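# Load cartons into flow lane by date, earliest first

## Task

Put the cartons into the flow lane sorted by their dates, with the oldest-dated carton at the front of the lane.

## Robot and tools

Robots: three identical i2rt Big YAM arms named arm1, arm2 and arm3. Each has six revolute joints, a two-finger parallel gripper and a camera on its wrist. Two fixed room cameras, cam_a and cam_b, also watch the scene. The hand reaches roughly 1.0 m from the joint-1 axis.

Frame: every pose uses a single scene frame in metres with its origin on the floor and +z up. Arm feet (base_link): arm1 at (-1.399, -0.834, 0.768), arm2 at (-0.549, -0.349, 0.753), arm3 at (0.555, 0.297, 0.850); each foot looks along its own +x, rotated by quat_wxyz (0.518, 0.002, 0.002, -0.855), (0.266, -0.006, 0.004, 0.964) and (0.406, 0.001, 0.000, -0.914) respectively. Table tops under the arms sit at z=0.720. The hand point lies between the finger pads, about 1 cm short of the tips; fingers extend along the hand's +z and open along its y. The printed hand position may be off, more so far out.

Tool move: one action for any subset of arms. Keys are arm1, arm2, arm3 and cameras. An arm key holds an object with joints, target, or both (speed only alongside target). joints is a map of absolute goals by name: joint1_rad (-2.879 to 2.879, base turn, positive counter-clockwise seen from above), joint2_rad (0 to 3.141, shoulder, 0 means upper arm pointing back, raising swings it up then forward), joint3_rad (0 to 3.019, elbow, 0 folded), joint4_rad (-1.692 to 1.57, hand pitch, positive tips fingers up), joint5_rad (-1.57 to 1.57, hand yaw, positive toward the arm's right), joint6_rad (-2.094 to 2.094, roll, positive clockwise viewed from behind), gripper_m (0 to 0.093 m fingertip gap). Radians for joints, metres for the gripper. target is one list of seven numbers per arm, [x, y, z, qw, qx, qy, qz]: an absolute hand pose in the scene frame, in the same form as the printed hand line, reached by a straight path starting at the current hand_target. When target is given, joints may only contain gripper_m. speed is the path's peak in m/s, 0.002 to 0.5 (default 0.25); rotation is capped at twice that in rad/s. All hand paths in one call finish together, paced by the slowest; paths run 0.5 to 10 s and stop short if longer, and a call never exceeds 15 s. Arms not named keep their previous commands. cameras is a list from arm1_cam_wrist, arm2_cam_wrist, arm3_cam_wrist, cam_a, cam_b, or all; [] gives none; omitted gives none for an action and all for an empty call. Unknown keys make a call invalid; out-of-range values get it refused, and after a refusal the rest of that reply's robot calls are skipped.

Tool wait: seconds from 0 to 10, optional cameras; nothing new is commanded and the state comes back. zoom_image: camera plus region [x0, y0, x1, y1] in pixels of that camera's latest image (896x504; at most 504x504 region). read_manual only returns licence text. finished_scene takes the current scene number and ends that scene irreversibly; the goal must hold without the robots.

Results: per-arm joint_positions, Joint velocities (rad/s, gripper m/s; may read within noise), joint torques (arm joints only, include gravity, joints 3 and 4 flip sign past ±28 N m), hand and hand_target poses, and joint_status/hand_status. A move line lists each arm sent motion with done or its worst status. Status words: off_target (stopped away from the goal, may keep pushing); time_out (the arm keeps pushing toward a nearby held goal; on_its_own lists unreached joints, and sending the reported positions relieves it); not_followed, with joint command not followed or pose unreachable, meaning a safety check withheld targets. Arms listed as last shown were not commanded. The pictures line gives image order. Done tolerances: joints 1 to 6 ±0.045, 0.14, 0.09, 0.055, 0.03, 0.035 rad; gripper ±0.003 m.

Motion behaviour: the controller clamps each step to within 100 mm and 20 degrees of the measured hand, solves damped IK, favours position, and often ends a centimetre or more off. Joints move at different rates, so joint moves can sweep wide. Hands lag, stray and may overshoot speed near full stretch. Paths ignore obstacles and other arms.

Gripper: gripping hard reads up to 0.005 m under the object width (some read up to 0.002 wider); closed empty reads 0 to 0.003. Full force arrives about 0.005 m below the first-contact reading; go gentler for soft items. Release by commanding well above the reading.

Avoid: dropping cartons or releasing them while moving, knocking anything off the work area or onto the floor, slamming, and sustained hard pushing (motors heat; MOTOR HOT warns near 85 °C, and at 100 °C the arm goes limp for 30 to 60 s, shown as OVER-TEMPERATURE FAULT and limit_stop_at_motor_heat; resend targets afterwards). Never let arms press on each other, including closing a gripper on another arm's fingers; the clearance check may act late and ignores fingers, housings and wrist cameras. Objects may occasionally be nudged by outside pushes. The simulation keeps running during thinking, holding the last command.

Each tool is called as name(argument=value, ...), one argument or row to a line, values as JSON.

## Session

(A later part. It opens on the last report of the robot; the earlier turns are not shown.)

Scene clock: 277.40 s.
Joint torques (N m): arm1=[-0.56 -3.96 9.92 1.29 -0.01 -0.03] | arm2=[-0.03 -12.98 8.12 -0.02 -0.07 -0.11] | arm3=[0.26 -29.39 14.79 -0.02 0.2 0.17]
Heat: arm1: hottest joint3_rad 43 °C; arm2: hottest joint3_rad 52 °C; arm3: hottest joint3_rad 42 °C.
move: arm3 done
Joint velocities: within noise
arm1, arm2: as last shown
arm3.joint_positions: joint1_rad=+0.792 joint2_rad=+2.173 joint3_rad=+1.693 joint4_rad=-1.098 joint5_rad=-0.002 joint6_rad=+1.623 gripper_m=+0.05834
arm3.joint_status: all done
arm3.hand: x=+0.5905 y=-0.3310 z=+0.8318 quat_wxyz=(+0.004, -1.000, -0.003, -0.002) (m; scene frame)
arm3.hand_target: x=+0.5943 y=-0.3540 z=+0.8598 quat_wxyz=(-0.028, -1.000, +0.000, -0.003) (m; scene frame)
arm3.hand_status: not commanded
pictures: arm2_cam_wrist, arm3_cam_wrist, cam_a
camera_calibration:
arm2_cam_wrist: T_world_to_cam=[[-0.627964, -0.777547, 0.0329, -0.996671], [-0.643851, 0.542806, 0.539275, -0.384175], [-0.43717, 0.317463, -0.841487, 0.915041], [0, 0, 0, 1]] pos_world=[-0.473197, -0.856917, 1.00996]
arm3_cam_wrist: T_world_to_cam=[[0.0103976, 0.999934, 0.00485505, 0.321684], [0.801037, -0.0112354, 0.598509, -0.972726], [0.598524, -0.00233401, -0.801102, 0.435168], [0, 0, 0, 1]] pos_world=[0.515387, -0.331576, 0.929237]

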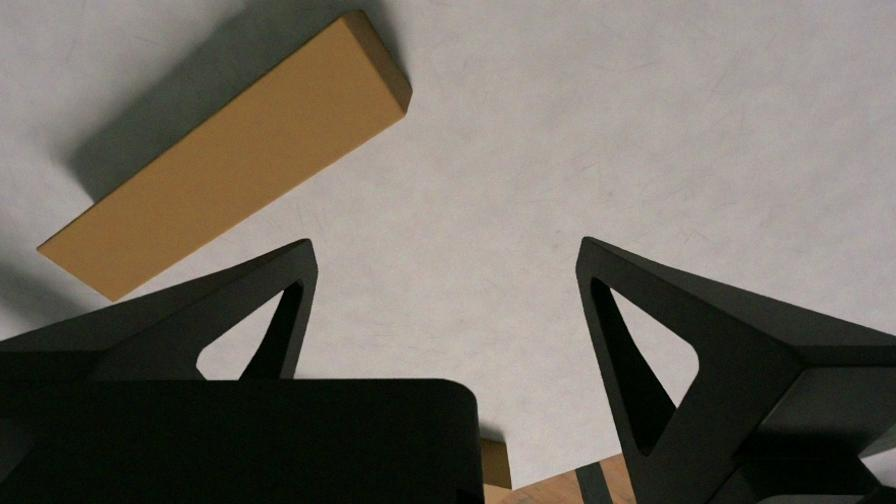

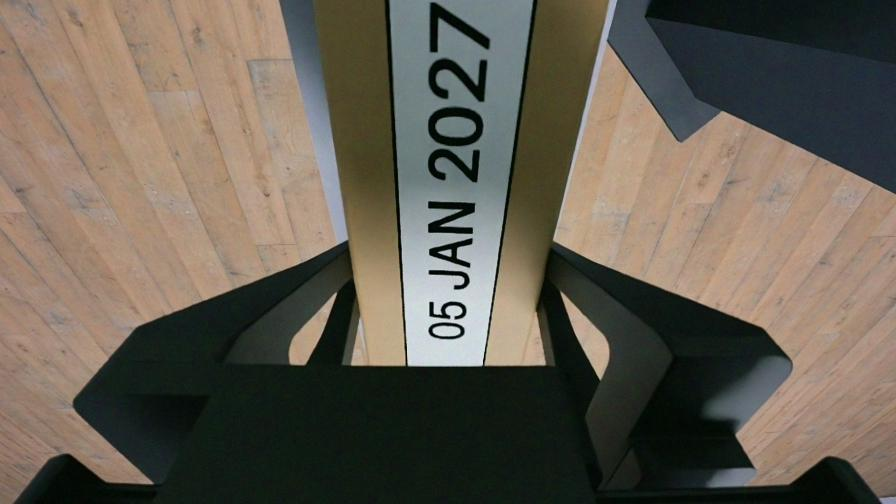

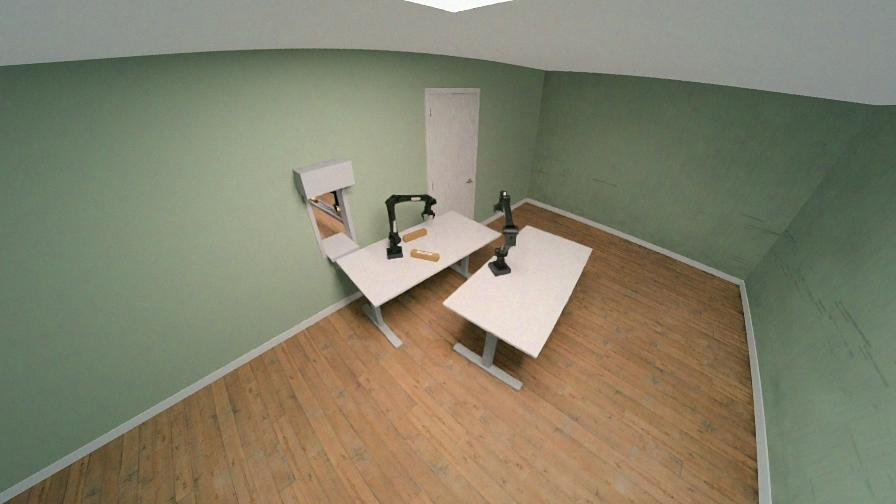

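move(
  arm3={"target": [0.592, -0.332, 0.783, 0.006, 0.9997, 0.0105, -0.01745], "speed": 0.08},
  cameras=["arm3_cam_wrist"],
)

Scene clock: 300.53 s.
Joint torques (N m): arm1=[-0.56 -3.96 9.91 1.29 -0.01 -0.03] | arm2=[-0.03 -12.98 8.12 -0.02 -0.06 -0.11] | arm3=[0.56 -25.82 9.06 1.1 -0.07 0]
Heat: arm1: hottest joint3_rad 43 °C; arm2: hottest joint3_rad 51 °C; arm3: hottest joint3_rad 44 °C.
move: arm3 off_target
Joint velocities: within noise
arm1, arm2: as last shown
arm3.joint_positions: joint1_rad=+0.799 joint2_rad=+2.204 joint3_rad=+1.656 joint4_rad=-1.004 joint5_rad=+0.043 joint6_rad=+1.627 gripper_m=+0.05834
arm3.joint_status: not commanded
arm3.hand: x=+0.5877 y=-0.3329 z=+0.8007 quat_wxyz=(-0.010, -1.000, -0.004, +0.020) (m; scene frame)
arm3.hand_target: x=+0.5919 y=-0.3315 z=+0.7834 quat_wxyz=(-0.006, -1.000, -0.010, +0.018) (m; scene frame)
arm3.hand_status: off_target (0.018 m and 0.9 deg from the pose sent, 0.049 m and 2.6 deg at the start)
pictures: arm3_cam_wrist
camera_calibration:
arm3_cam_wrist: T_world_to_cam=[[0.00648155, 0.999693, -0.0239149, 0.348967], [0.826456, 0.00810853, 0.562943, -0.931862], [0.562964, -0.0234134, -0.826149, 0.445831], [0, 0, 0, 1]] pos_world=[0.516893, -0.330866, 0.901254]

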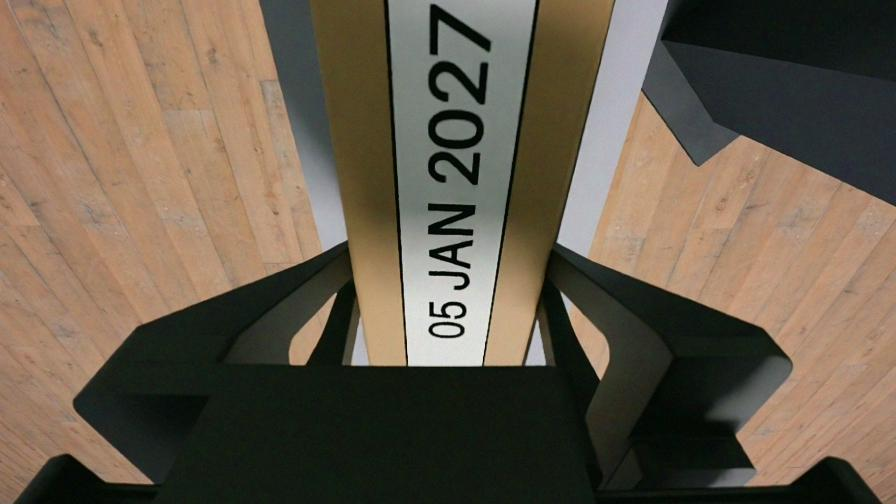

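move(
  arm3={"target": [0.588, -0.3305, 0.803, 0.006, 0.9998, 0.006, -0.01745], "speed": 0.1},
)

move(
  arm3={"joints": {"gripper_m": 0.09}},
)

move(
  arm3={"target": [0.588, -0.328, 0.92, 0, 1, 0, 0], "speed": 0.25},
  arm2={"joints": {"joint1_rad": 1.75, "joint2_rad": 1.052, "joint3_rad": 1.038, "joint4_rad": -0.876, "joint5_rad": 0, "joint6_rad": 0}},
  cameras=["arm2_cam_wrist", "arm3_cam_wrist"],
)

Scene clock: 318.40 s.
Joint torques (N m): arm1=[-0.56 -3.9 9.91 1.29 -0.01 -0.03] | arm2=[0.03 -12.98 8.12 -0.02 -0.06 -0.11] | arm3=[0.03 -28.28 9.32 -0.08 -0.06 0.02]
Heat: arm1: hottest joint3_rad 43 °C; arm2: hottest joint3_rad 51 °C; arm3: hottest joint3_rad 42 °C.
move: arm3 done
Joint velocities: within noise
arm1, arm2: as last shown
arm3.joint_positions: joint1_rad=+0.799 joint2_rad=+2.203 joint3_rad=+1.655 joint4_rad=-1.005 joint5_rad=+0.044 joint6_rad=+1.627 gripper_m=+0.05834
arm3.joint_status: not commanded
arm3.hand: x=+0.5876 y=-0.3325 z=+0.8012 quat_wxyz=(-0.010, -1.000, -0.004, +0.020) (m; scene frame)
arm3.hand_target: x=+0.5880 y=-0.3305 z=+0.8030 quat_wxyz=(-0.006, -1.000, -0.006, +0.018) (m; scene frame)
arm3.hand_status: done (0.003 m and 0.6 deg from the pose sent, 0.003 m and 0.6 deg at the start)
camera_calibration:
arm1_cam_wrist: T_world_to_cam=[[-0.732064, -0.680826, -0.0236511, -1.56869], [-0.68013, 0.732412, -0.0315616, 0.0273759], [0.0388103, -0.00701927, -0.999222, 1.30191], [0, 0, 0, 1]] pos_world=[-1.18029, -1.07892, 1.26466]
arm2_cam_wrist: T_world_to_cam=[[-0.627964, -0.777547, 0.0329, -0.996671], [-0.643851, 0.542806, 0.539275, -0.384175], [-0.43717, 0.317463, -0.841487, 0.915041], [0, 0, 0, 1]] pos_world=[-0.473197, -0.856917, 1.00996]
arm3_cam_wrist: T_world_to_cam=[[0.00683142, 0.999708, -0.0231974, 0.347959], [0.826687, 0.00740589, 0.562613, -0.932255], [0.56262, -0.0230205, -0.826395, 0.44686], [0, 0, 0, 1]] pos_world=[0.516894, -0.330666, 0.901854]

Scene clock: 319.03 s.
Joint torques (N m): arm1=[-0.5 -3.96 9.91 1.32 -0.01 -0.02] | arm2=[-0.03 -12.98 8.1 -0.03 -0.07 -0.11] | arm3=[0.09 -28.81 9.24 -0.02 0.05 0]
Heat: arm1: hottest joint3_rad 43 °C; arm2: hottest joint3_rad 51 °C; arm3: hottest joint3_rad 42 °C.
move: arm3 done
Joint velocities: within noise
arm1, arm2: as last shown
arm3.joint_positions: joint1_rad=+0.799 joint2_rad=+2.203 joint3_rad=+1.655 joint4_rad=-1.007 joint5_rad=+0.040 joint6_rad=+1.627 gripper_m=+0.08985
arm3.joint_status: all done
arm3.hand: x=+0.5882 y=-0.3321 z=+0.8012 quat_wxyz=(-0.009, -1.000, -0.004, +0.019) (m; scene frame)
arm3.hand_target: x=+0.5880 y=-0.3305 z=+0.8029 quat_wxyz=(-0.006, -1.000, -0.006, +0.018) (m; scene frame)
arm3.hand_status: not commanded
camera_calibration:
arm1_cam_wrist: T_world_to_cam=[[-0.732064, -0.680826, -0.0236511, -1.56869], [-0.68013, 0.732412, -0.0315616, 0.0273759], [0.0388103, -0.00701927, -0.999222, 1.30191], [0, 0, 0, 1]] pos_world=[-1.18029, -1.07892, 1.26466]
arm2_cam_wrist: T_world_to_cam=[[-0.627964, -0.777547, 0.0329, -0.996671], [-0.643851, 0.542806, 0.539275, -0.384175], [-0.43717, 0.317463, -0.841487, 0.915041], [0, 0, 0, 1]] pos_world=[-0.473197, -0.856917, 1.00996]
arm3_cam_wrist: T_world_to_cam=[[0.00682578, 0.999747, -0.0214271, 0.346071], [0.824819, 0.00648561, 0.56536, -0.934071], [0.565356, -0.0215325, -0.824566, 0.44394], [0, 0, 0, 1]] pos_world=[0.517093, -0.330366, 0.90156]

Scene clock: 320.57 s.
Joint torques (N m): arm1=[-0.56 -3.9 9.91 1.31 0 -0.02] | arm2=[-0.5 -4.6 9.5 2.24 -0.1 0.11] | arm3=[-0.79 -25 13.23 -0.14 0.01 0.04]
Heat: arm1: hottest joint3_rad 43 °C; arm2: hottest joint3_rad 51 °C; arm3: hottest joint3_rad 42 °C.
move: arm2 done; arm3 done
Joint velocities: within noise
arm1: as last shown
arm2.joint_positions: joint1_rad=+1.756 joint2_rad=+1.043 joint3_rad=+1.057 joint4_rad=-0.889 joint5_rad=+0.002 joint6_rad=-0.012 gripper_m=+0.09009
arm2.joint_status: all done
arm2.hand: x=-0.7012 y=-0.7478 z=+1.0646 quat_wxyz=(+0.199, +0.769, +0.539, -0.281) (m; scene frame)
arm2.hand_target: x=-0.7033 y=-0.7476 z=+1.0530 quat_wxyz=(+0.197, +0.775, +0.534, -0.274) (m; scene frame)
arm2.hand_status: not commanded
arm3.joint_positions: joint1_rad=+0.799 joint2_rad=+2.045 joint3_rad=+1.728 joint4_rad=-1.253 joint5_rad=+0.005 joint6_rad=+1.627 gripper_m=+0.08994
arm3.joint_status: not commanded
arm3.hand: x=+0.5932 y=-0.3196 z=+0.9217 quat_wxyz=(-0.001, -1.000, -0.004, +0.001) (m; scene frame)
arm3.hand_target: x=+0.5879 y=-0.3277 z=+0.9201 quat_wxyz=(+0.000, -1.000, +0.000, +0.000) (m; scene frame)
arm3.hand_status: done (0.010 m and 0.5 deg from the pose sent, 0.119 m and 2.4 deg at the start)
pictures: arm2_cam_wrist, arm3_cam_wrist
camera_calibration:
arm2_cam_wrist: T_world_to_cam=[[-0.938947, 0.343937, 0.00925482, -0.413022], [0.341276, 0.934423, -0.101901, 1.05461], [-0.0436955, -0.0925212, -0.994751, 1.08213], [0, 0, 0, 1]] pos_world=[-0.700435, -0.74328, 1.18774]
arm3_cam_wrist: T_world_to_cam=[[0.00690206, 0.999969, -0.0036642, 0.319815], [0.804877, -0.00338095, 0.593432, -1.02358], [0.593402, -0.00704513, -0.804876, 0.510547], [0, 0, 0, 1]] pos_world=[0.518686, -0.319669, 1.01952]

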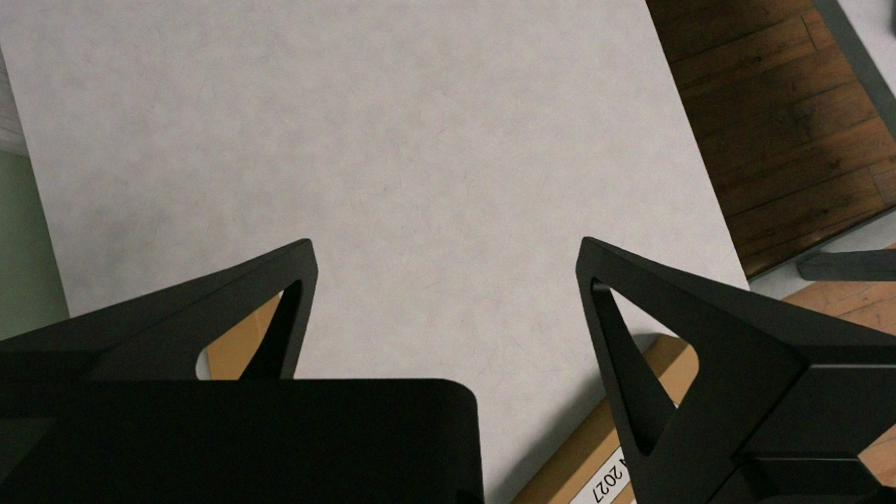

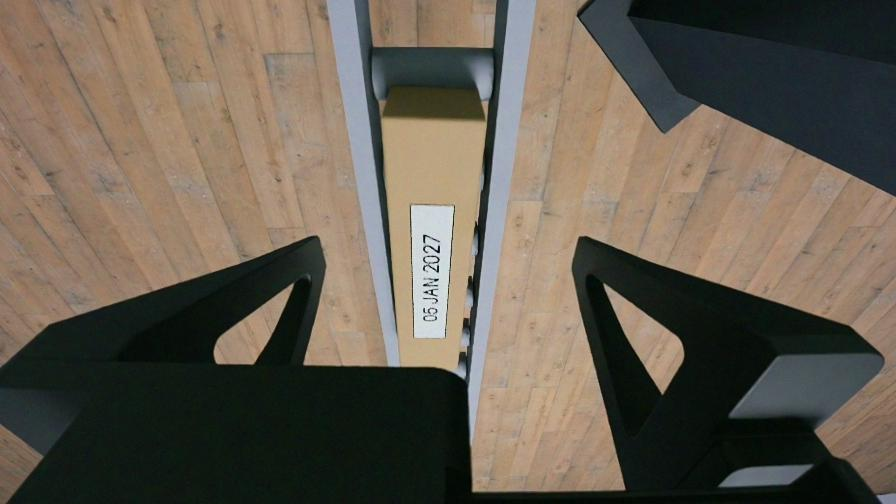

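move(
  arm2={"joints": {"joint1_rad": 2.367, "joint2_rad": 1.2915, "joint3_rad": 1.052, "joint4_rad": -1.332, "joint5_rad": 0, "joint6_rad": 0.405}},
  arm3={"joints": {"joint1_rad": -0.064, "joint2_rad": 1.548, "joint3_rad": 1.13, "joint4_rad": -1.124, "joint5_rad": 0, "joint6_rad": 0.771}},
  cameras=["arm2_cam_wrist"],
)

Scene clock: 336.73 s.
Joint torques (N m): arm1=[-0.56 -4.01 9.91 1.31 0 -0.03] | arm2=[0.44 -8.18 9.33 -0.03 0.03 0.11] | arm3=[-0.38 -15.85 10.41 0.61 0.01 -0.03]
Heat: arm1: hottest joint3_rad 43 °C; arm2: hottest joint3_rad 52 °C; arm3: hottest joint3_rad 42 °C.
move: arm2 done; arm3 done
Joint velocities: within noise
arm1.joint_positions: joint1_rad=+1.217 joint2_rad=+0.802 joint3_rad=+1.096 joint4_rad=-1.154 joint5_rad=+0.001 joint6_rad=+0.006 gripper_m=+0.08996
arm1.joint_status: not commanded
arm1.hand: x=-1.1763 y=-1.0836 z=+1.1413 quat_wxyz=(-0.318, -0.384, -0.856, +0.138) (m; scene frame)
arm1.hand_target: x=-1.1799 y=-1.0876 z=+1.1443 quat_wxyz=(-0.321, -0.388, -0.852, +0.143) (m; scene frame)
arm1.hand_status: not commanded
arm2.joint_positions: joint1_rad=+2.359 joint2_rad=+1.294 joint3_rad=+1.057 joint4_rad=-1.323 joint5_rad=+0.000 joint6_rad=+0.394 gripper_m=+0.09009
arm2.joint_status: all done
arm2.hand: x=-0.4627 y=-0.6936 z=+0.9356 quat_wxyz=(+0.012, +0.756, +0.654, -0.002) (m; scene frame)
arm2.hand_target: x=-0.4610 y=-0.6891 z=+0.9347 quat_wxyz=(+0.007, +0.758, +0.653, +0.000) (m; scene frame)
arm2.hand_status: not commanded
arm3.joint_positions: joint1_rad=-0.055 joint2_rad=+1.536 joint3_rad=+1.127 joint4_rad=-1.129 joint5_rad=+0.002 joint6_rad=+0.780 gripper_m=+0.08994
arm3.joint_status: all done
arm3.hand: x=+0.2448 y=-0.0083 z=+0.9634 quat_wxyz=(-0.011, -1.000, -0.001, +0.012) (m; scene frame)
arm3.hand_target: x=+0.2407 y=-0.0073 z=+0.9592 quat_wxyz=(-0.010, -1.000, -0.001, +0.009) (m; scene frame)
arm3.hand_status: not commanded
pictures: arm2_cam_wrist
camera_calibration:
arm2_cam_wrist: T_world_to_cam=[[-0.990137, 0.140086, -0.00210397, -0.360953], [0.115883, 0.827328, 0.549635, 0.12119], [0.0787366, 0.54397, -0.835402, 1.31819], [0, 0, 0, 1]] pos_world=[-0.475227, -0.766756, 1.03385]

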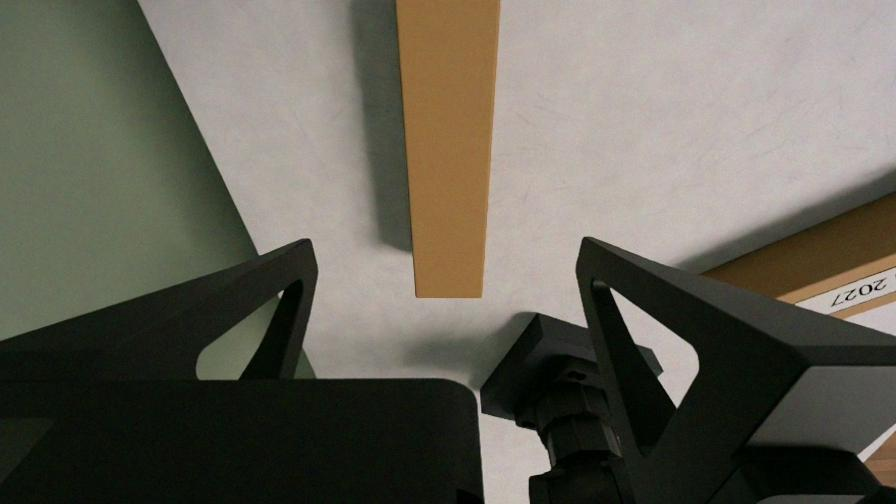

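move(
  arm2={"target": [-0.4655, -0.691, 0.758, 0, 0.7547, 0.6561, 0], "speed": 0.14},
)

move(
  arm2={"joints": {"gripper_m": 0.05}},
  cameras=["arm2_cam_wrist"],
)

Scene clock: 356.03 s.
Joint torques (N m): arm1=[-0.62 -3.96 9.89 1.31 0 -0.02] | arm2=[-0.5 -8.06 6.52 0.77 0.09 -0.12] | arm3=[-0.44 -15.74 10.4 0.64 0.02 -0.03]
Heat: arm1: hottest joint3_rad 43 °C; arm2: hottest joint3_rad 52 °C; arm3: hottest joint3_rad 42 °C.
move: arm2 off_target
Joint velocities: within noise
arm1, arm3: as last shown
arm2.joint_positions: joint1_rad=+2.359 joint2_rad=+1.530 joint3_rad=+0.792 joint4_rad=-0.829 joint5_rad=+0.004 joint6_rad=+0.394 gripper_m=+0.09009
arm2.joint_status: not commanded
arm2.hand: x=-0.4619 y=-0.6959 z=+0.7666 quat_wxyz=(+0.008, +0.756, +0.654, -0.003) (m; scene frame)
arm2.hand_target: x=-0.4654 y=-0.6910 z=+0.7583 quat_wxyz=(+0.000, +0.755, +0.656, +0.000) (m; scene frame)
arm2.hand_status: off_target (0.011 m and 1.0 deg from the pose sent, 0.177 m and 1.4 deg at the start)
arm3.hand_target: x=+0.2407 y=-0.0073 z=+0.9592 quat_wxyz=(-0.010, -1.000, +0.000, +0.009) (m; scene frame)
camera_calibration:
arm1_cam_wrist: T_world_to_cam=[[-0.731896, -0.680997, -0.023914, -1.56835], [-0.680299, 0.732255, -0.0315522, 0.0269942], [0.0389981, -0.00682424, -0.999216, 1.30234], [0, 0, 0, 1]] pos_world=[-1.18029, -1.07892, 1.26466]
arm2_cam_wrist: T_world_to_cam=[[-0.990165, 0.139817, 0.00492338, -0.365833], [0.119182, 0.824559, 0.553081, 0.212844], [0.0732704, 0.548228, -0.833113, 1.17688], [0, 0, 0, 1]] pos_world=[-0.473832, -0.769552, 0.864555]
arm3_cam_wrist: T_world_to_cam=[[0.0139171, 0.999608, -0.0242988, 0.0292001], [0.816639, 0.00265967, 0.577142, -0.754062], [0.576981, -0.0278755, -0.816282, 0.767956], [0, 0, 0, 1]] pos_world=[0.172295, -0.00577598, 1.06278]

Scene clock: 356.63 s.
Joint torques (N m): arm1=[-0.56 -3.9 9.91 1.31 -0.01 -0.02] | arm2=[-0.44 -8.18 6.5 0.75 0.12 -0.12] | arm3=[-0.67 -15.79 10.39 0.58 0.02 -0.03]
Heat: arm1: hottest joint3_rad 43 °C; arm2: hottest joint3_rad 52 °C; arm3: hottest joint3_rad 42 °C.
move: arm2 off_target
Joint velocities: within noise
arm1, arm3: as last shown
arm2.joint_positions: joint1_rad=+2.359 joint2_rad=+1.530 joint3_rad=+0.792 joint4_rad=-0.828 joint5_rad=+0.004 joint6_rad=+0.394 gripper_m=+0.05758
arm2.joint_status: gripper_m off_target (ended at +0.05760, target +0.05000)
arm2.hand: x=-0.4617 y=-0.6960 z=+0.7666 quat_wxyz=(+0.008, +0.756, +0.654, -0.003) (m; scene frame)
arm2.hand_target: x=-0.4655 y=-0.6909 z=+0.7583 quat_wxyz=(+0.000, +0.755, +0.656, +0.000) (m; scene frame)
arm2.hand_status: not commanded
pictures: arm2_cam_wrist
camera_calibration:
arm2_cam_wrist: T_world_to_cam=[[-0.990182, 0.139732, 0.00393396, -0.364936], [0.118602, 0.824889, 0.552714, 0.213212], [0.0739869, 0.547753, -0.833362, 1.17712], [0, 0, 0, 1]] pos_world=[-0.473732, -0.769652, 0.864554]

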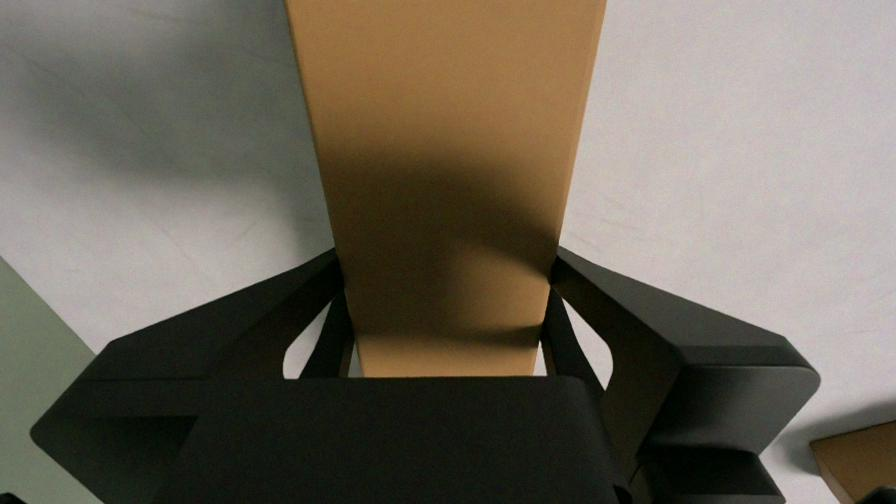

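move(
  arm2={"target": [-0.4655, -0.691, 1.0, 0, 0.7547, 0.6561, 0], "speed": 0.3},
)

move(
  arm2={"joints": {"joint1_rad": -1.705, "joint2_rad": 1.533, "joint3_rad": 1.298, "joint4_rad": -1.337, "joint5_rad": 0, "joint6_rad": 0.897}},
  cameras=["arm2_cam_wrist", "cam_a"],
)

move(
  arm2={"target": [0.012, 0.005, 0.835, 0, 0, 1, 0], "speed": 0.2},
)

move(
  arm2={"target": [0.014, 0.006, 0.779, 0, 0, 1, 0], "speed": 0.08},
)

Scene clock: 362.77 s.
Joint torques (N m): arm1=[-0.56 -3.96 9.91 1.29 -0.01 -0.02] | arm2=[-0.21 -7.24 15.87 -0.34 0.05 -0.08] | arm3=[-0.67 -15.85 10.45 0.59 0 -0.02]
Heat: arm1: hottest joint3_rad 43 °C; arm2: hottest joint3_rad 52 °C; arm3: hottest joint3_rad 42 °C.
move: arm2 off_target
Joint velocities: within noise
arm1, arm3: as last shown
arm2.joint_positions: joint1_rad=+2.359 joint2_rad=+1.269 joint3_rad=+1.129 joint4_rad=-1.508 joint5_rad=+0.006 joint6_rad=+0.394 gripper_m=+0.05758
arm2.joint_status: not commanded
arm2.hand: x=-0.4700 y=-0.6700 z=+0.9713 quat_wxyz=(-0.028, +0.756, +0.654, +0.015) (m; scene frame)
arm2.hand_target: x=-0.4659 y=-0.6891 z=+0.9998 quat_wxyz=(+0.000, +0.755, +0.656, +0.000) (m; scene frame)
arm2.hand_status: off_target (0.036 m and 3.7 deg from the pose sent, 0.234 m and 1.1 deg at the start; pose on its path clipped on 5 of 52 steps)
camera_calibration:
arm1_cam_wrist: T_world_to_cam=[[-0.731896, -0.680997, -0.023914, -1.56835], [-0.680299, 0.732255, -0.0315522, 0.0269942], [0.0389981, -0.00682424, -0.999216, 1.30234], [0, 0, 0, 1]] pos_world=[-1.18029, -1.07892, 1.26466]
arm2_cam_wrist: T_world_to_cam=[[-0.98981, 0.137645, 0.0364563, -0.410348], [0.130944, 0.77932, 0.612793, -0.00353924], [0.0559367, 0.611322, -0.789402, 1.32553], [0, 0, 0, 1]] pos_world=[-0.47985, -0.751088, 1.06351]
arm3_cam_wrist: T_world_to_cam=[[0.0139171, 0.999608, -0.0242988, 0.0292001], [0.816639, 0.00265967, 0.577142, -0.754062], [0.576981, -0.0278755, -0.816282, 0.767956], [0, 0, 0, 1]] pos_world=[0.172295, -0.00577598, 1.06278]

Scene clock: 365.63 s.
Joint torques (N m): arm1=[-0.62 -3.9 9.91 1.29 -0.01 -0.03] | arm2=[-0.09 -13.92 11.33 -0.25 -0.04 0.09] | arm3=[-0.85 -15.85 10.41 0.55 0.02 -0.02]
Heat: arm1: hottest joint3_rad 43 °C; arm2: hottest joint3_rad 52 °C; arm3: hottest joint3_rad 42 °C.
move: arm2 done
Joint velocities: within noise
arm1, arm3: as last shown
arm2.joint_positions: joint1_rad=-1.706 joint2_rad=+1.553 joint3_rad=+1.274 joint4_rad=-1.327 joint5_rad=+0.003 joint6_rad=+0.888 gripper_m=+0.05763
arm2.joint_status: all done
arm2.hand: x=-0.2739 y=-0.0031 z=+0.9108 quat_wxyz=(+0.006, +0.004, -1.000, +0.021) (m; scene frame)
arm2.hand_target: x=-0.2714 y=+0.0015 z=+0.9282 quat_wxyz=(-0.004, +0.000, -1.000, +0.006) (m; scene frame)
arm2.hand_status: not commanded
pictures: arm2_cam_wrist, cam_a
camera_calibration:
arm2_cam_wrist: T_world_to_cam=[[0.0139172, -0.998426, 0.0543369, -0.0507173], [-0.81835, 0.019852, 0.574378, -0.739215], [-0.574552, -0.0524604, -0.816785, 0.709305], [0, 0, 0, 1]] pos_world=[-0.196697, 0.0012478, 1.00669]

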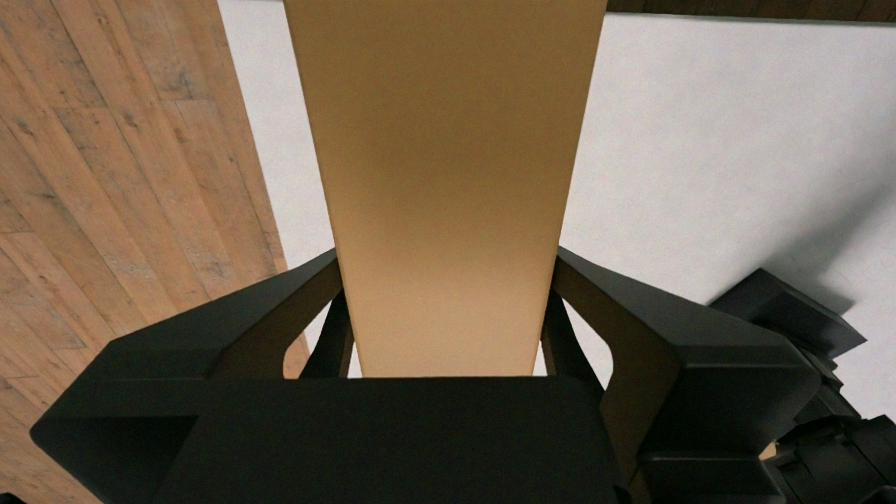

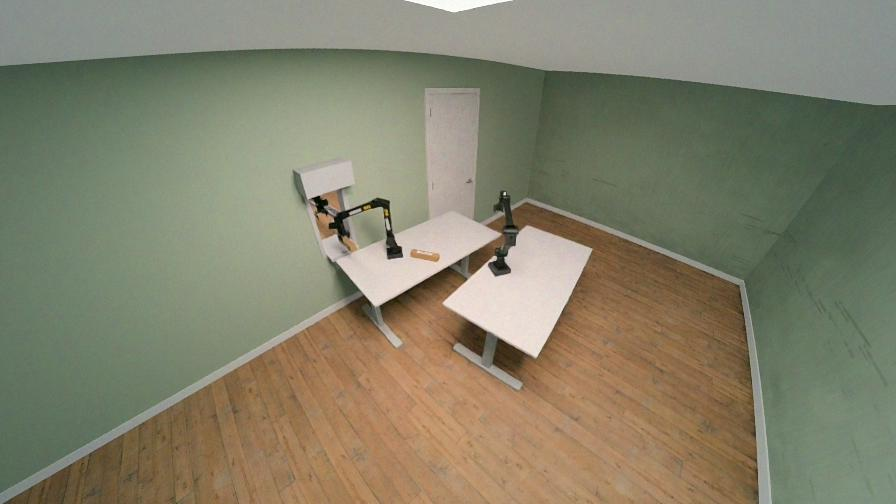

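Scene clock: 368.20 s.
Joint torques (N m): arm1=[-0.62 -4.01 9.91 1.33 -0.01 -0.03] | arm2=[-0.32 -20.66 15.49 -0.32 -0.09 -0.13] | arm3=[-0.62 -15.97 10.43 0.64 0 -0.02]
Heat: arm1: hottest joint3_rad 43 °C; arm2: hottest joint3_rad 52 °C; arm3: hottest joint3_rad 42 °C.
move: arm2 off_target
Joint velocities: within noise
arm1, arm3: as last shown
arm2.joint_positions: joint1_rad=-2.042 joint2_rad=+2.152 joint3_rad=+1.865 joint4_rad=-1.345 joint5_rad=-0.012 joint6_rad=+0.570 gripper_m=+0.05763
arm2.joint_status: not commanded
arm2.hand: x=-0.0096 y=-0.0083 z=+0.8105 quat_wxyz=(+0.024, -0.005, -1.000, +0.017) (m; scene frame)
arm2.hand_target: x=+0.0103 y=+0.0038 z=+0.8357 quat_wxyz=(-0.001, +0.000, -1.000, +0.000) (m; scene frame)
arm2.hand_status: off_target (0.035 m and 3.5 deg from the pose sent, 0.296 m and 2.5 deg at the start)
camera_calibration:
arm1_cam_wrist: T_world_to_cam=[[-0.731896, -0.680997, -0.023914, -1.56835], [-0.680299, 0.732255, -0.0315522, 0.0269942], [0.0389981, -0.00682424, -0.999216, 1.30234], [0, 0, 0, 1]] pos_world=[-1.18029, -1.07892, 1.26466]
arm2_cam_wrist: T_world_to_cam=[[-0.00463018, -0.998862, 0.047478, -0.048797], [-0.796304, 0.032402, 0.604028, -0.488956], [-0.604879, -0.0350102, -0.795547, 0.76155], [0, 0, 0, 1]] pos_world=[0.0710624, -0.00623627, 0.903509]
arm3_cam_wrist: T_world_to_cam=[[0.0139171, 0.999608, -0.0242988, 0.0292001], [0.816639, 0.00265967, 0.577142, -0.754062], [0.576981, -0.0278755, -0.816282, 0.767956], [0, 0, 0, 1]] pos_world=[0.172295, -0.00577598, 1.06278]

Scene clock: 369.50 s.
Joint torques (N m): arm1=[-0.5 -3.9 9.92 1.31 -0.01 -0.02] | arm2=[-0.32 -18.73 11.23 0.73 -0.12 -0.12] | arm3=[-0.5 -15.85 10.44 0.64 0.01 -0.03]
Heat: arm1: hottest joint3_rad 43 °C; arm2: hottest joint3_rad 53 °C; arm3: hottest joint3_rad 42 °C.
move: arm2 off_target
Joint velocities: within noise
arm1, arm3: as last shown
arm2.joint_positions: joint1_rad=-2.042 joint2_rad=+2.181 joint3_rad=+1.865 joint4_rad=-1.257 joint5_rad=-0.011 joint6_rad=+0.570 gripper_m=+0.05763
arm2.joint_status: not commanded
arm2.hand: x=+0.0069 y=+0.0017 z=+0.7917 quat_wxyz=(-0.001, -0.005, -1.000, +0.002) (m; scene frame)
arm2.hand_target: x=+0.0137 y=+0.0056 z=+0.7792 quat_wxyz=(+0.000, +0.000, -1.000, +0.000) (m; scene frame)
arm2.hand_status: off_target (0.015 m and 0.6 deg from the pose sent, 0.042 m and 3.5 deg at the start)
camera_calibration:
arm1_cam_wrist: T_world_to_cam=[[-0.731896, -0.680997, -0.023914, -1.56835], [-0.680299, 0.732255, -0.0315522, 0.0269942], [0.0389981, -0.00682424, -0.999216, 1.30234], [0, 0, 0, 1]] pos_world=[-1.18029, -1.07892, 1.26466]
arm2_cam_wrist: T_world_to_cam=[[-0.00538534, -0.999854, 0.0162008, -0.0130628], [-0.825694, 0.0135851, 0.563955, -0.43281], [-0.564093, -0.0103398, -0.825647, 0.780443], [0, 0, 0, 1]] pos_world=[0.0828036, 0.000888496, 0.888667]
arm3_cam_wrist: T_world_to_cam=[[0.0139171, 0.999608, -0.0242988, 0.0292001], [0.816639, 0.00265967, 0.577142, -0.754062], [0.576981, -0.0278755, -0.816282, 0.767956], [0, 0, 0, 1]] pos_world=[0.172295, -0.00577598, 1.06278]

move(
  arm2={"target": [0.0085, 0.002, 0.794, 0, 0, 1, 0], "speed": 0.1},
)

move(
  arm2={"joints": {"gripper_m": 0.09}},
)

move(
  arm2={"target": [0.002, 0.004, 0.915, 0, 0, 1, 0], "speed": 0.25},
)

move(
  arm2={"target": [-0.27, 0.0, 0.94, 0, 0, 1, 0], "speed": 0.35},
  arm3={"target": [-0.006, -0.002, 0.842, 0, 1, 0, 0], "speed": 0.3},
  cameras=["arm2_cam_wrist", "arm3_cam_wrist"],
)

Scene clock: 375.40 s.
Joint torques (N m): arm1=[-0.56 -3.96 9.91 1.31 -0.01 -0.02] | arm2=[-0.32 -21.42 10.17 -0.06 -0.12 -0.13] | arm3=[-0.79 -15.68 10.44 0.57 0.01 -0.03]
Heat: arm1: hottest joint3_rad 43 °C; arm2: hottest joint3_rad 53 °C; arm3: hottest joint3_rad 42 °C.
move: arm2 done
Joint velocities: within noise
arm1, arm3: as last shown
arm2.joint_positions: joint1_rad=-2.042 joint2_rad=+2.181 joint3_rad=+1.865 joint4_rad=-1.257 joint5_rad=-0.011 joint6_rad=+0.570 gripper_m=+0.05763
arm2.joint_status: not commanded
arm2.hand: x=+0.0069 y=+0.0017 z=+0.7917 quat_wxyz=(-0.001, -0.005, -1.000, +0.002) (m; scene frame)
arm2.hand_target: x=+0.0086 y=+0.0019 z=+0.7941 quat_wxyz=(+0.000, +0.000, -1.000, +0.000) (m; scene frame)
arm2.hand_status: done (0.003 m and 0.6 deg from the pose sent, 0.003 m and 0.6 deg at the start)
camera_calibration:
arm1_cam_wrist: T_world_to_cam=[[-0.731896, -0.680997, -0.023914, -1.56835], [-0.680299, 0.732255, -0.0315522, 0.0269942], [0.0389981, -0.00682424, -0.999216, 1.30234], [0, 0, 0, 1]] pos_world=[-1.18029, -1.07892, 1.26466]
arm2_cam_wrist: T_world_to_cam=[[-0.00538534, -0.999854, 0.0162008, -0.0130628], [-0.825694, 0.0135851, 0.563955, -0.43281], [-0.564093, -0.0103398, -0.825647, 0.780443], [0, 0, 0, 1]] pos_world=[0.0828036, 0.000888496, 0.888667]
arm3_cam_wrist: T_world_to_cam=[[0.0139171, 0.999608, -0.0242988, 0.0292001], [0.816639, 0.00265967, 0.577142, -0.754062], [0.576981, -0.0278755, -0.816282, 0.767956], [0, 0, 0, 1]] pos_world=[0.172295, -0.00577598, 1.06278]

Scene clock: 376.03 s.
Joint torques (N m): arm1=[-0.56 -3.9 9.92 1.31 -0.01 -0.03] | arm2=[-0.38 -21.13 10.15 -0.06 -0.05 -0.12] | arm3=[-0.67 -15.97 10.39 0.61 0.01 -0.02]
Heat: arm1: hottest joint3_rad 43 °C; arm2: hottest joint3_rad 53 °C; arm3: hottest joint3_rad 42 °C.
move: arm2 done
Joint velocities: within noise
arm1.joint_positions: joint1_rad=+1.217 joint2_rad=+0.802 joint3_rad=+1.096 joint4_rad=-1.154 joint5_rad=+0.001 joint6_rad=+0.006 gripper_m=+0.08996
arm1.joint_status: not commanded
arm1.hand: x=-1.1763 y=-1.0836 z=+1.1413 quat_wxyz=(-0.318, -0.384, -0.856, +0.138) (m; scene frame)
arm1.hand_target: x=-1.1799 y=-1.0876 z=+1.1443 quat_wxyz=(-0.321, -0.388, -0.852, +0.143) (m; scene frame)
arm1.hand_status: not commanded
arm2.joint_positions: joint1_rad=-2.042 joint2_rad=+2.181 joint3_rad=+1.865 joint4_rad=-1.257 joint5_rad=-0.013 joint6_rad=+0.569 gripper_m=+0.08985
arm2.joint_status: all done
arm2.hand: x=+0.0067 y=+0.0019 z=+0.7917 quat_wxyz=(+0.000, -0.005, -1.000, +0.001) (m; scene frame)
arm2.hand_target: x=+0.0086 y=+0.0019 z=+0.7941 quat_wxyz=(+0.000, +0.000, -1.000, +0.000) (m; scene frame)
arm2.hand_status: not commanded
arm3.joint_positions: joint1_rad=-0.055 joint2_rad=+1.536 joint3_rad=+1.127 joint4_rad=-1.129 joint5_rad=+0.002 joint6_rad=+0.780 gripper_m=+0.08994
arm3.joint_status: not commanded
arm3.hand: x=+0.2448 y=-0.0083 z=+0.9634 quat_wxyz=(-0.011, -1.000, -0.001, +0.012) (m; scene frame)
arm3.hand_target: x=+0.2407 y=-0.0073 z=+0.9592 quat_wxyz=(-0.010, -1.000, +0.000, +0.009) (m; scene frame)
arm3.hand_status: not commanded
camera_calibration:
arm1_cam_wrist: T_world_to_cam=[[-0.731896, -0.680997, -0.023914, -1.56835], [-0.680299, 0.732255, -0.0315522, 0.0269942], [0.0389981, -0.00682424, -0.999216, 1.30234], [0, 0, 0, 1]] pos_world=[-1.18029, -1.07892, 1.26466]
arm2_cam_wrist: T_world_to_cam=[[-0.00458892, -0.999884, 0.0145433, -0.0115538], [-0.825139, 0.012002, 0.564802, -0.433635], [-0.564911, -0.00940839, -0.825098, 0.779884], [0, 0, 0, 1]] pos_world=[0.0827032, 0.000989493, 0.888567]
arm3_cam_wrist: T_world_to_cam=[[0.0139171, 0.999608, -0.0242988, 0.0292001], [0.816639, 0.00265967, 0.577142, -0.754062], [0.576981, -0.0278755, -0.816282, 0.767956], [0, 0, 0, 1]] pos_world=[0.172295, -0.00577598, 1.06278]

Scene clock: 377.43 s.
Joint torques (N m): arm1=[-0.56 -3.96 9.89 1.29 -0.01 -0.02] | arm2=[0.03 -18.08 14.16 -0.18 -0.05 -0.07] | arm3=[-0.97 -15.74 10.39 0.64 0.01 -0.03]
Heat: arm1: hottest joint3_rad 43 °C; arm2: hottest joint3_rad 54 °C; arm3: hottest joint3_rad 42 °C.
move: arm2 off_target
Joint velocities: within noise
arm1, arm3: as last shown
arm2.joint_positions: joint1_rad=-2.042 joint2_rad=+2.076 joint3_rad=+2.006 joint4_rad=-1.521 joint5_rad=-0.013 joint6_rad=+0.569 gripper_m=+0.08995
arm2.joint_status: not commanded
arm2.hand: x=-0.0084 y=-0.0055 z=+0.9107 quat_wxyz=(+0.007, -0.005, -1.000, +0.006) (m; scene frame)
arm2.hand_target: x=+0.0015 y=+0.0036 z=+0.9150 quat_wxyz=(-0.001, +0.000, -1.000, +0.000) (m; scene frame)
arm2.hand_status: off_target (0.015 m and 1.2 deg from the pose sent, 0.124 m and 0.5 deg at the start)
camera_calibration:
arm1_cam_wrist: T_world_to_cam=[[-0.731896, -0.680997, -0.023914, -1.56835], [-0.680299, 0.732255, -0.0315522, 0.0269942], [0.0389981, -0.00682424, -0.999216, 1.30234], [0, 0, 0, 1]] pos_world=[-1.18029, -1.07892, 1.26466]
arm2_cam_wrist: T_world_to_cam=[[-0.00458776, -0.999699, 0.024089, -0.0293447], [-0.816478, 0.017653, 0.577106, -0.524339], [-0.577358, -0.0170205, -0.816314, 0.861401], [0, 0, 0, 1]] pos_world=[0.0690905, -0.0054182, 1.00648]
arm3_cam_wrist: T_world_to_cam=[[0.0139171, 0.999608, -0.0242988, 0.0292001], [0.816639, 0.00265967, 0.577142, -0.754062], [0.576981, -0.0278755, -0.816282, 0.767956], [0, 0, 0, 1]] pos_world=[0.172295, -0.00577598, 1.06278]

Scene clock: 379.53 s.
Joint torques (N m): arm1=[-0.56 -3.9 9.89 1.31 -0.01 -0.03] | arm2=[0.09 -11.87 8.27 0.76 0.11 0.1] | arm3=[-0.15 -24.88 13.42 0.06 0.03 -0.04]
Heat: arm1: hottest joint3_rad 43 °C; arm2: hottest joint3_rad 53 °C; arm3: hottest joint3_rad 42 °C.
move: arm2 done; arm3 off_target
Joint velocities: within noise
arm1: as last shown
arm2.joint_positions: joint1_rad=-1.720 joint2_rad=+1.521 joint3_rad=+1.336 joint4_rad=-1.373 joint5_rad=-0.016 joint6_rad=+0.875 gripper_m=+0.08995
arm2.joint_status: not commanded
arm2.hand: x=-0.2668 y=+0.0017 z=+0.9478 quat_wxyz=(-0.002, +0.004, -1.000, -0.004) (m; scene frame)
arm2.hand_target: x=-0.2700 y=-0.0001 z=+0.9402 quat_wxyz=(+0.000, +0.000, -1.000, +0.000) (m; scene frame)
arm2.hand_status: done (0.009 m and 0.7 deg from the pose sent, 0.263 m and 1.2 deg at the start)
arm3.joint_positions: joint1_rad=-0.344 joint2_rad=+2.135 joint3_rad=+1.677 joint4_rad=-1.107 joint5_rad=+0.002 joint6_rad=+0.500 gripper_m=+0.08994
arm3.joint_status: not commanded
arm3.hand: x=+0.0029 y=+0.0024 z=+0.8485 quat_wxyz=(+0.000, -1.000, +0.004, +0.002) (m; scene frame)
arm3.hand_target: x=-0.0056 y=-0.0019 z=+0.8420 quat_wxyz=(+0.000, -1.000, +0.000, +0.000) (m; scene frame)
arm3.hand_status: off_target (0.012 m and 0.5 deg from the pose sent, 0.279 m and 1.8 deg at the start; pose on its path clipped on 21 of 63 steps)
pictures: arm2_cam_wrist, arm3_cam_wrist
led back after a hold (arm3 arm): the arm was led back toward your command in small steps, so it may still be short of it.
pose unreachable (arm3 arm): on one or more control steps of this call this arm could not follow its commanded pose, so it was not sent that pose on those steps. It may still have moved: this result reports where it is.
cause: moving toward the commanded pose would bring a part of the arm too close to another arm (this arm's wrist camera and the arm2 arm's wrist (the part past joint 4)).
camera_calibration:
arm2_cam_wrist: T_world_to_cam=[[0.0123055, -0.999913, 0.004729, -0.00149968], [-0.827543, -0.00752935, 0.561352, -0.744795], [-0.561267, -0.0108212, -0.827564, 0.757477], [0, 0, 0, 1]] pos_world=[-0.191185, 0.00108941, 1.04496]
arm3_cam_wrist: T_world_to_cam=[[0.0237265, 0.999713, -0.00328864, 0.00120471], [0.805578, -0.0171708, 0.592241, -0.502905], [0.592015, -0.016701, -0.805754, 0.805053], [0, 0, 0, 1]] pos_world=[-0.0715029, 0.0036056, 0.94652]

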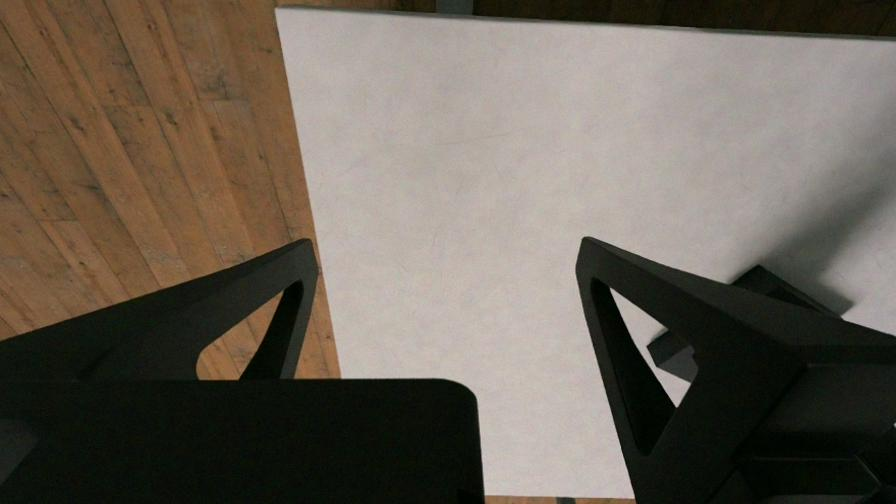

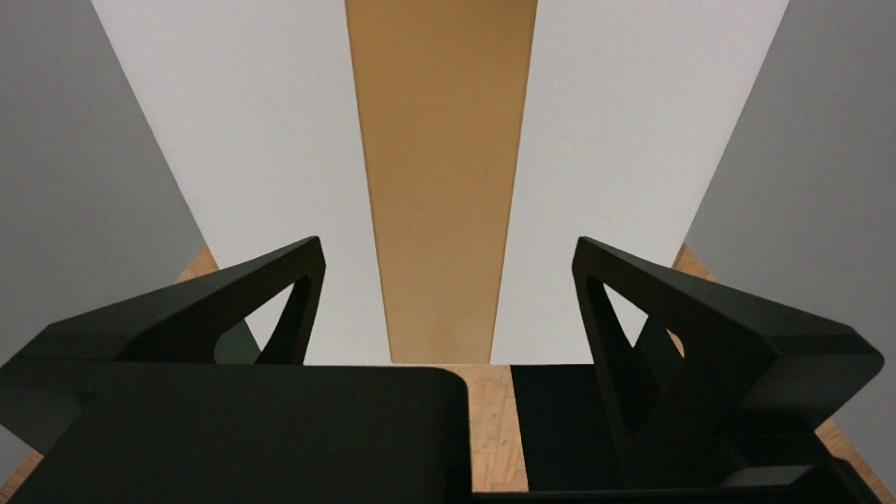

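move(
  arm3={"target": [-0.003, -0.0015, 0.773, 0, 1, 0, 0], "speed": 0.12},
  arm2={"joints": {"joint1_rad": 1.152, "joint2_rad": 1.215, "joint3_rad": 1.05, "joint4_rad": -1.396, "joint5_rad": 0, "joint6_rad": 0.124}},
)

move(
  arm3={"joints": {"gripper_m": 0.05}},
  cameras=["arm2_cam_wrist", "arm3_cam_wrist"],
)

Scene clock: 387.77 s.
Joint torques (N m): arm1=[-0.56 -3.96 9.89 1.29 -0.01 -0.03] | arm2=[0.5 -7.06 8.42 0.05 0.01 -0.11] | arm3=[0.21 -25.76 9.62 0.79 0.02 -0.02]
Heat: arm1: hottest joint3_rad 44 °C; arm2: hottest joint3_rad 53 °C; arm3: hottest joint3_rad 42 °C.
move: arm2 done; arm3 off_target
Joint velocities: within noise
arm1: as last shown
arm2.joint_positions: joint1_rad=+1.144 joint2_rad=+1.217 joint3_rad=+1.070 joint4_rad=-1.388 joint5_rad=-0.001 joint6_rad=+0.134 gripper_m=+0.09001
arm2.joint_status: all done
arm2.hand: x=-0.8311 y=-0.5401 z=+0.9601 quat_wxyz=(+0.013, +0.972, +0.233, -0.013) (m; scene frame)
arm2.hand_target: x=-0.8230 y=-0.5377 z=+0.9532 quat_wxyz=(+0.009, +0.970, +0.242, -0.001) (m; scene frame)
arm2.hand_status: not commanded
arm3.joint_positions: joint1_rad=-0.344 joint2_rad=+2.227 joint3_rad=+1.664 joint4_rad=-0.994 joint5_rad=+0.002 joint6_rad=+0.500 gripper_m=+0.08994
arm3.joint_status: not commanded
arm3.hand: x=-0.0038 y=-0.0012 z=+0.7885 quat_wxyz=(-0.002, -1.000, +0.004, +0.006) (m; scene frame)
arm3.hand_target: x=-0.0026 y=-0.0014 z=+0.7732 quat_wxyz=(+0.000, -1.000, +0.000, +0.000) (m; scene frame)
arm3.hand_status: off_target (0.016 m and 0.9 deg from the pose sent, 0.076 m and 0.5 deg at the start)
camera_calibration:
arm1_cam_wrist: T_world_to_cam=[[-0.731896, -0.680997, -0.023914, -1.56835], [-0.680299, 0.732255, -0.0315522, 0.0269942], [0.0389981, -0.00682424, -0.999216, 1.30234], [0, 0, 0, 1]] pos_world=[-1.18029, -1.07892, 1.26466]
arm2_cam_wrist: T_world_to_cam=[[-0.457483, 0.889191, -0.00700682, 0.104823], [0.747184, 0.388669, 0.539121, 0.321255], [0.482105, 0.241403, -0.842199, 1.4626], [0, 0, 0, 1]] pos_world=[-0.89721, -0.571146, 1.05934]
arm3_cam_wrist: T_world_to_cam=[[0.023283, 0.9997, -0.00756002, 0.00810173], [0.810124, -0.0144357, 0.58608, -0.457205], [0.585796, -0.0197703, -0.810218, 0.764098], [0, 0, 0, 1]] pos_world=[-0.0774015, 0.000407073, 0.887106]

Scene clock: 388.40 s.
Joint torques (N m): arm1=[-0.56 -3.9 9.91 1.31 -0.01 -0.02] | arm2=[0.5 -7.06 8.42 0.05 0.01 -0.11] | arm3=[0.21 -26.11 9.72 0.73 0.05 -0.01]
Heat: arm1: hottest joint3_rad 44 °C; arm2: hottest joint3_rad 53 °C; arm3: hottest joint3_rad 42 °C.
move: arm3 off_target
Joint velocities: within noise
arm1, arm2: as last shown
arm2.hand: x=-0.8310 y=-0.5402 z=+0.9601 quat_wxyz=(+0.013, +0.972, +0.233, -0.013) (m; scene frame)
arm2.hand_target: x=-0.8230 y=-0.5378 z=+0.9532 quat_wxyz=(+0.009, +0.970, +0.242, -0.001) (m; scene frame)
arm3.joint_positions: joint1_rad=-0.344 joint2_rad=+2.227 joint3_rad=+1.664 joint4_rad=-0.993 joint5_rad=+0.002 joint6_rad=+0.500 gripper_m=+0.05535
arm3.joint_status: gripper_m off_target (ended at +0.05537, target +0.05000)
arm3.hand: x=-0.0039 y=-0.0014 z=+0.7885 quat_wxyz=(-0.003, -1.000, +0.004, +0.006) (m; scene frame)
arm3.hand_target: x=-0.0026 y=-0.0014 z=+0.7732 quat_wxyz=(+0.000, -1.000, +0.000, +0.000) (m; scene frame)
arm3.hand_status: not commanded
pictures: arm2_cam_wrist, arm3_cam_wrist
camera_calibration:
arm2_cam_wrist: T_world_to_cam=[[-0.457824, 0.889015, -0.00699478, 0.104537], [0.747039, 0.388951, 0.539119, 0.321252], [0.482006, 0.241597, -0.8422, 1.4626], [0, 0, 0, 1]] pos_world=[-0.89711, -0.571246, 1.05934]
arm3_cam_wrist: T_world_to_cam=[[0.0232782, 0.999694, -0.00842005, 0.00896408], [0.810127, -0.0139277, 0.586089, -0.457213], [0.585792, -0.0204644, -0.810203, 0.764083], [0, 0, 0, 1]] pos_world=[-0.0774015, 0.000307257, 0.887106]

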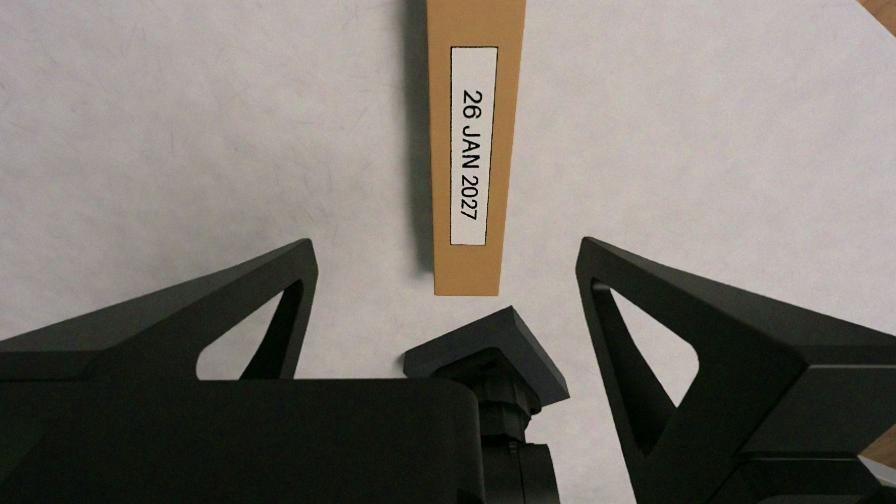

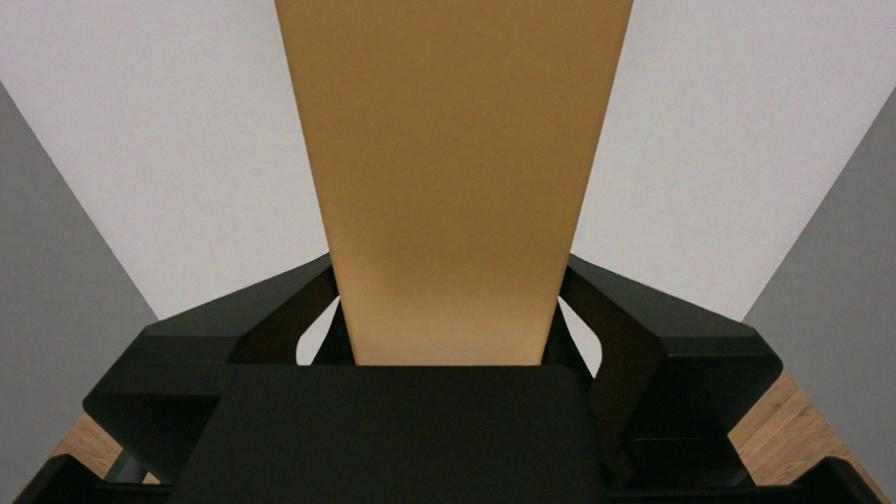

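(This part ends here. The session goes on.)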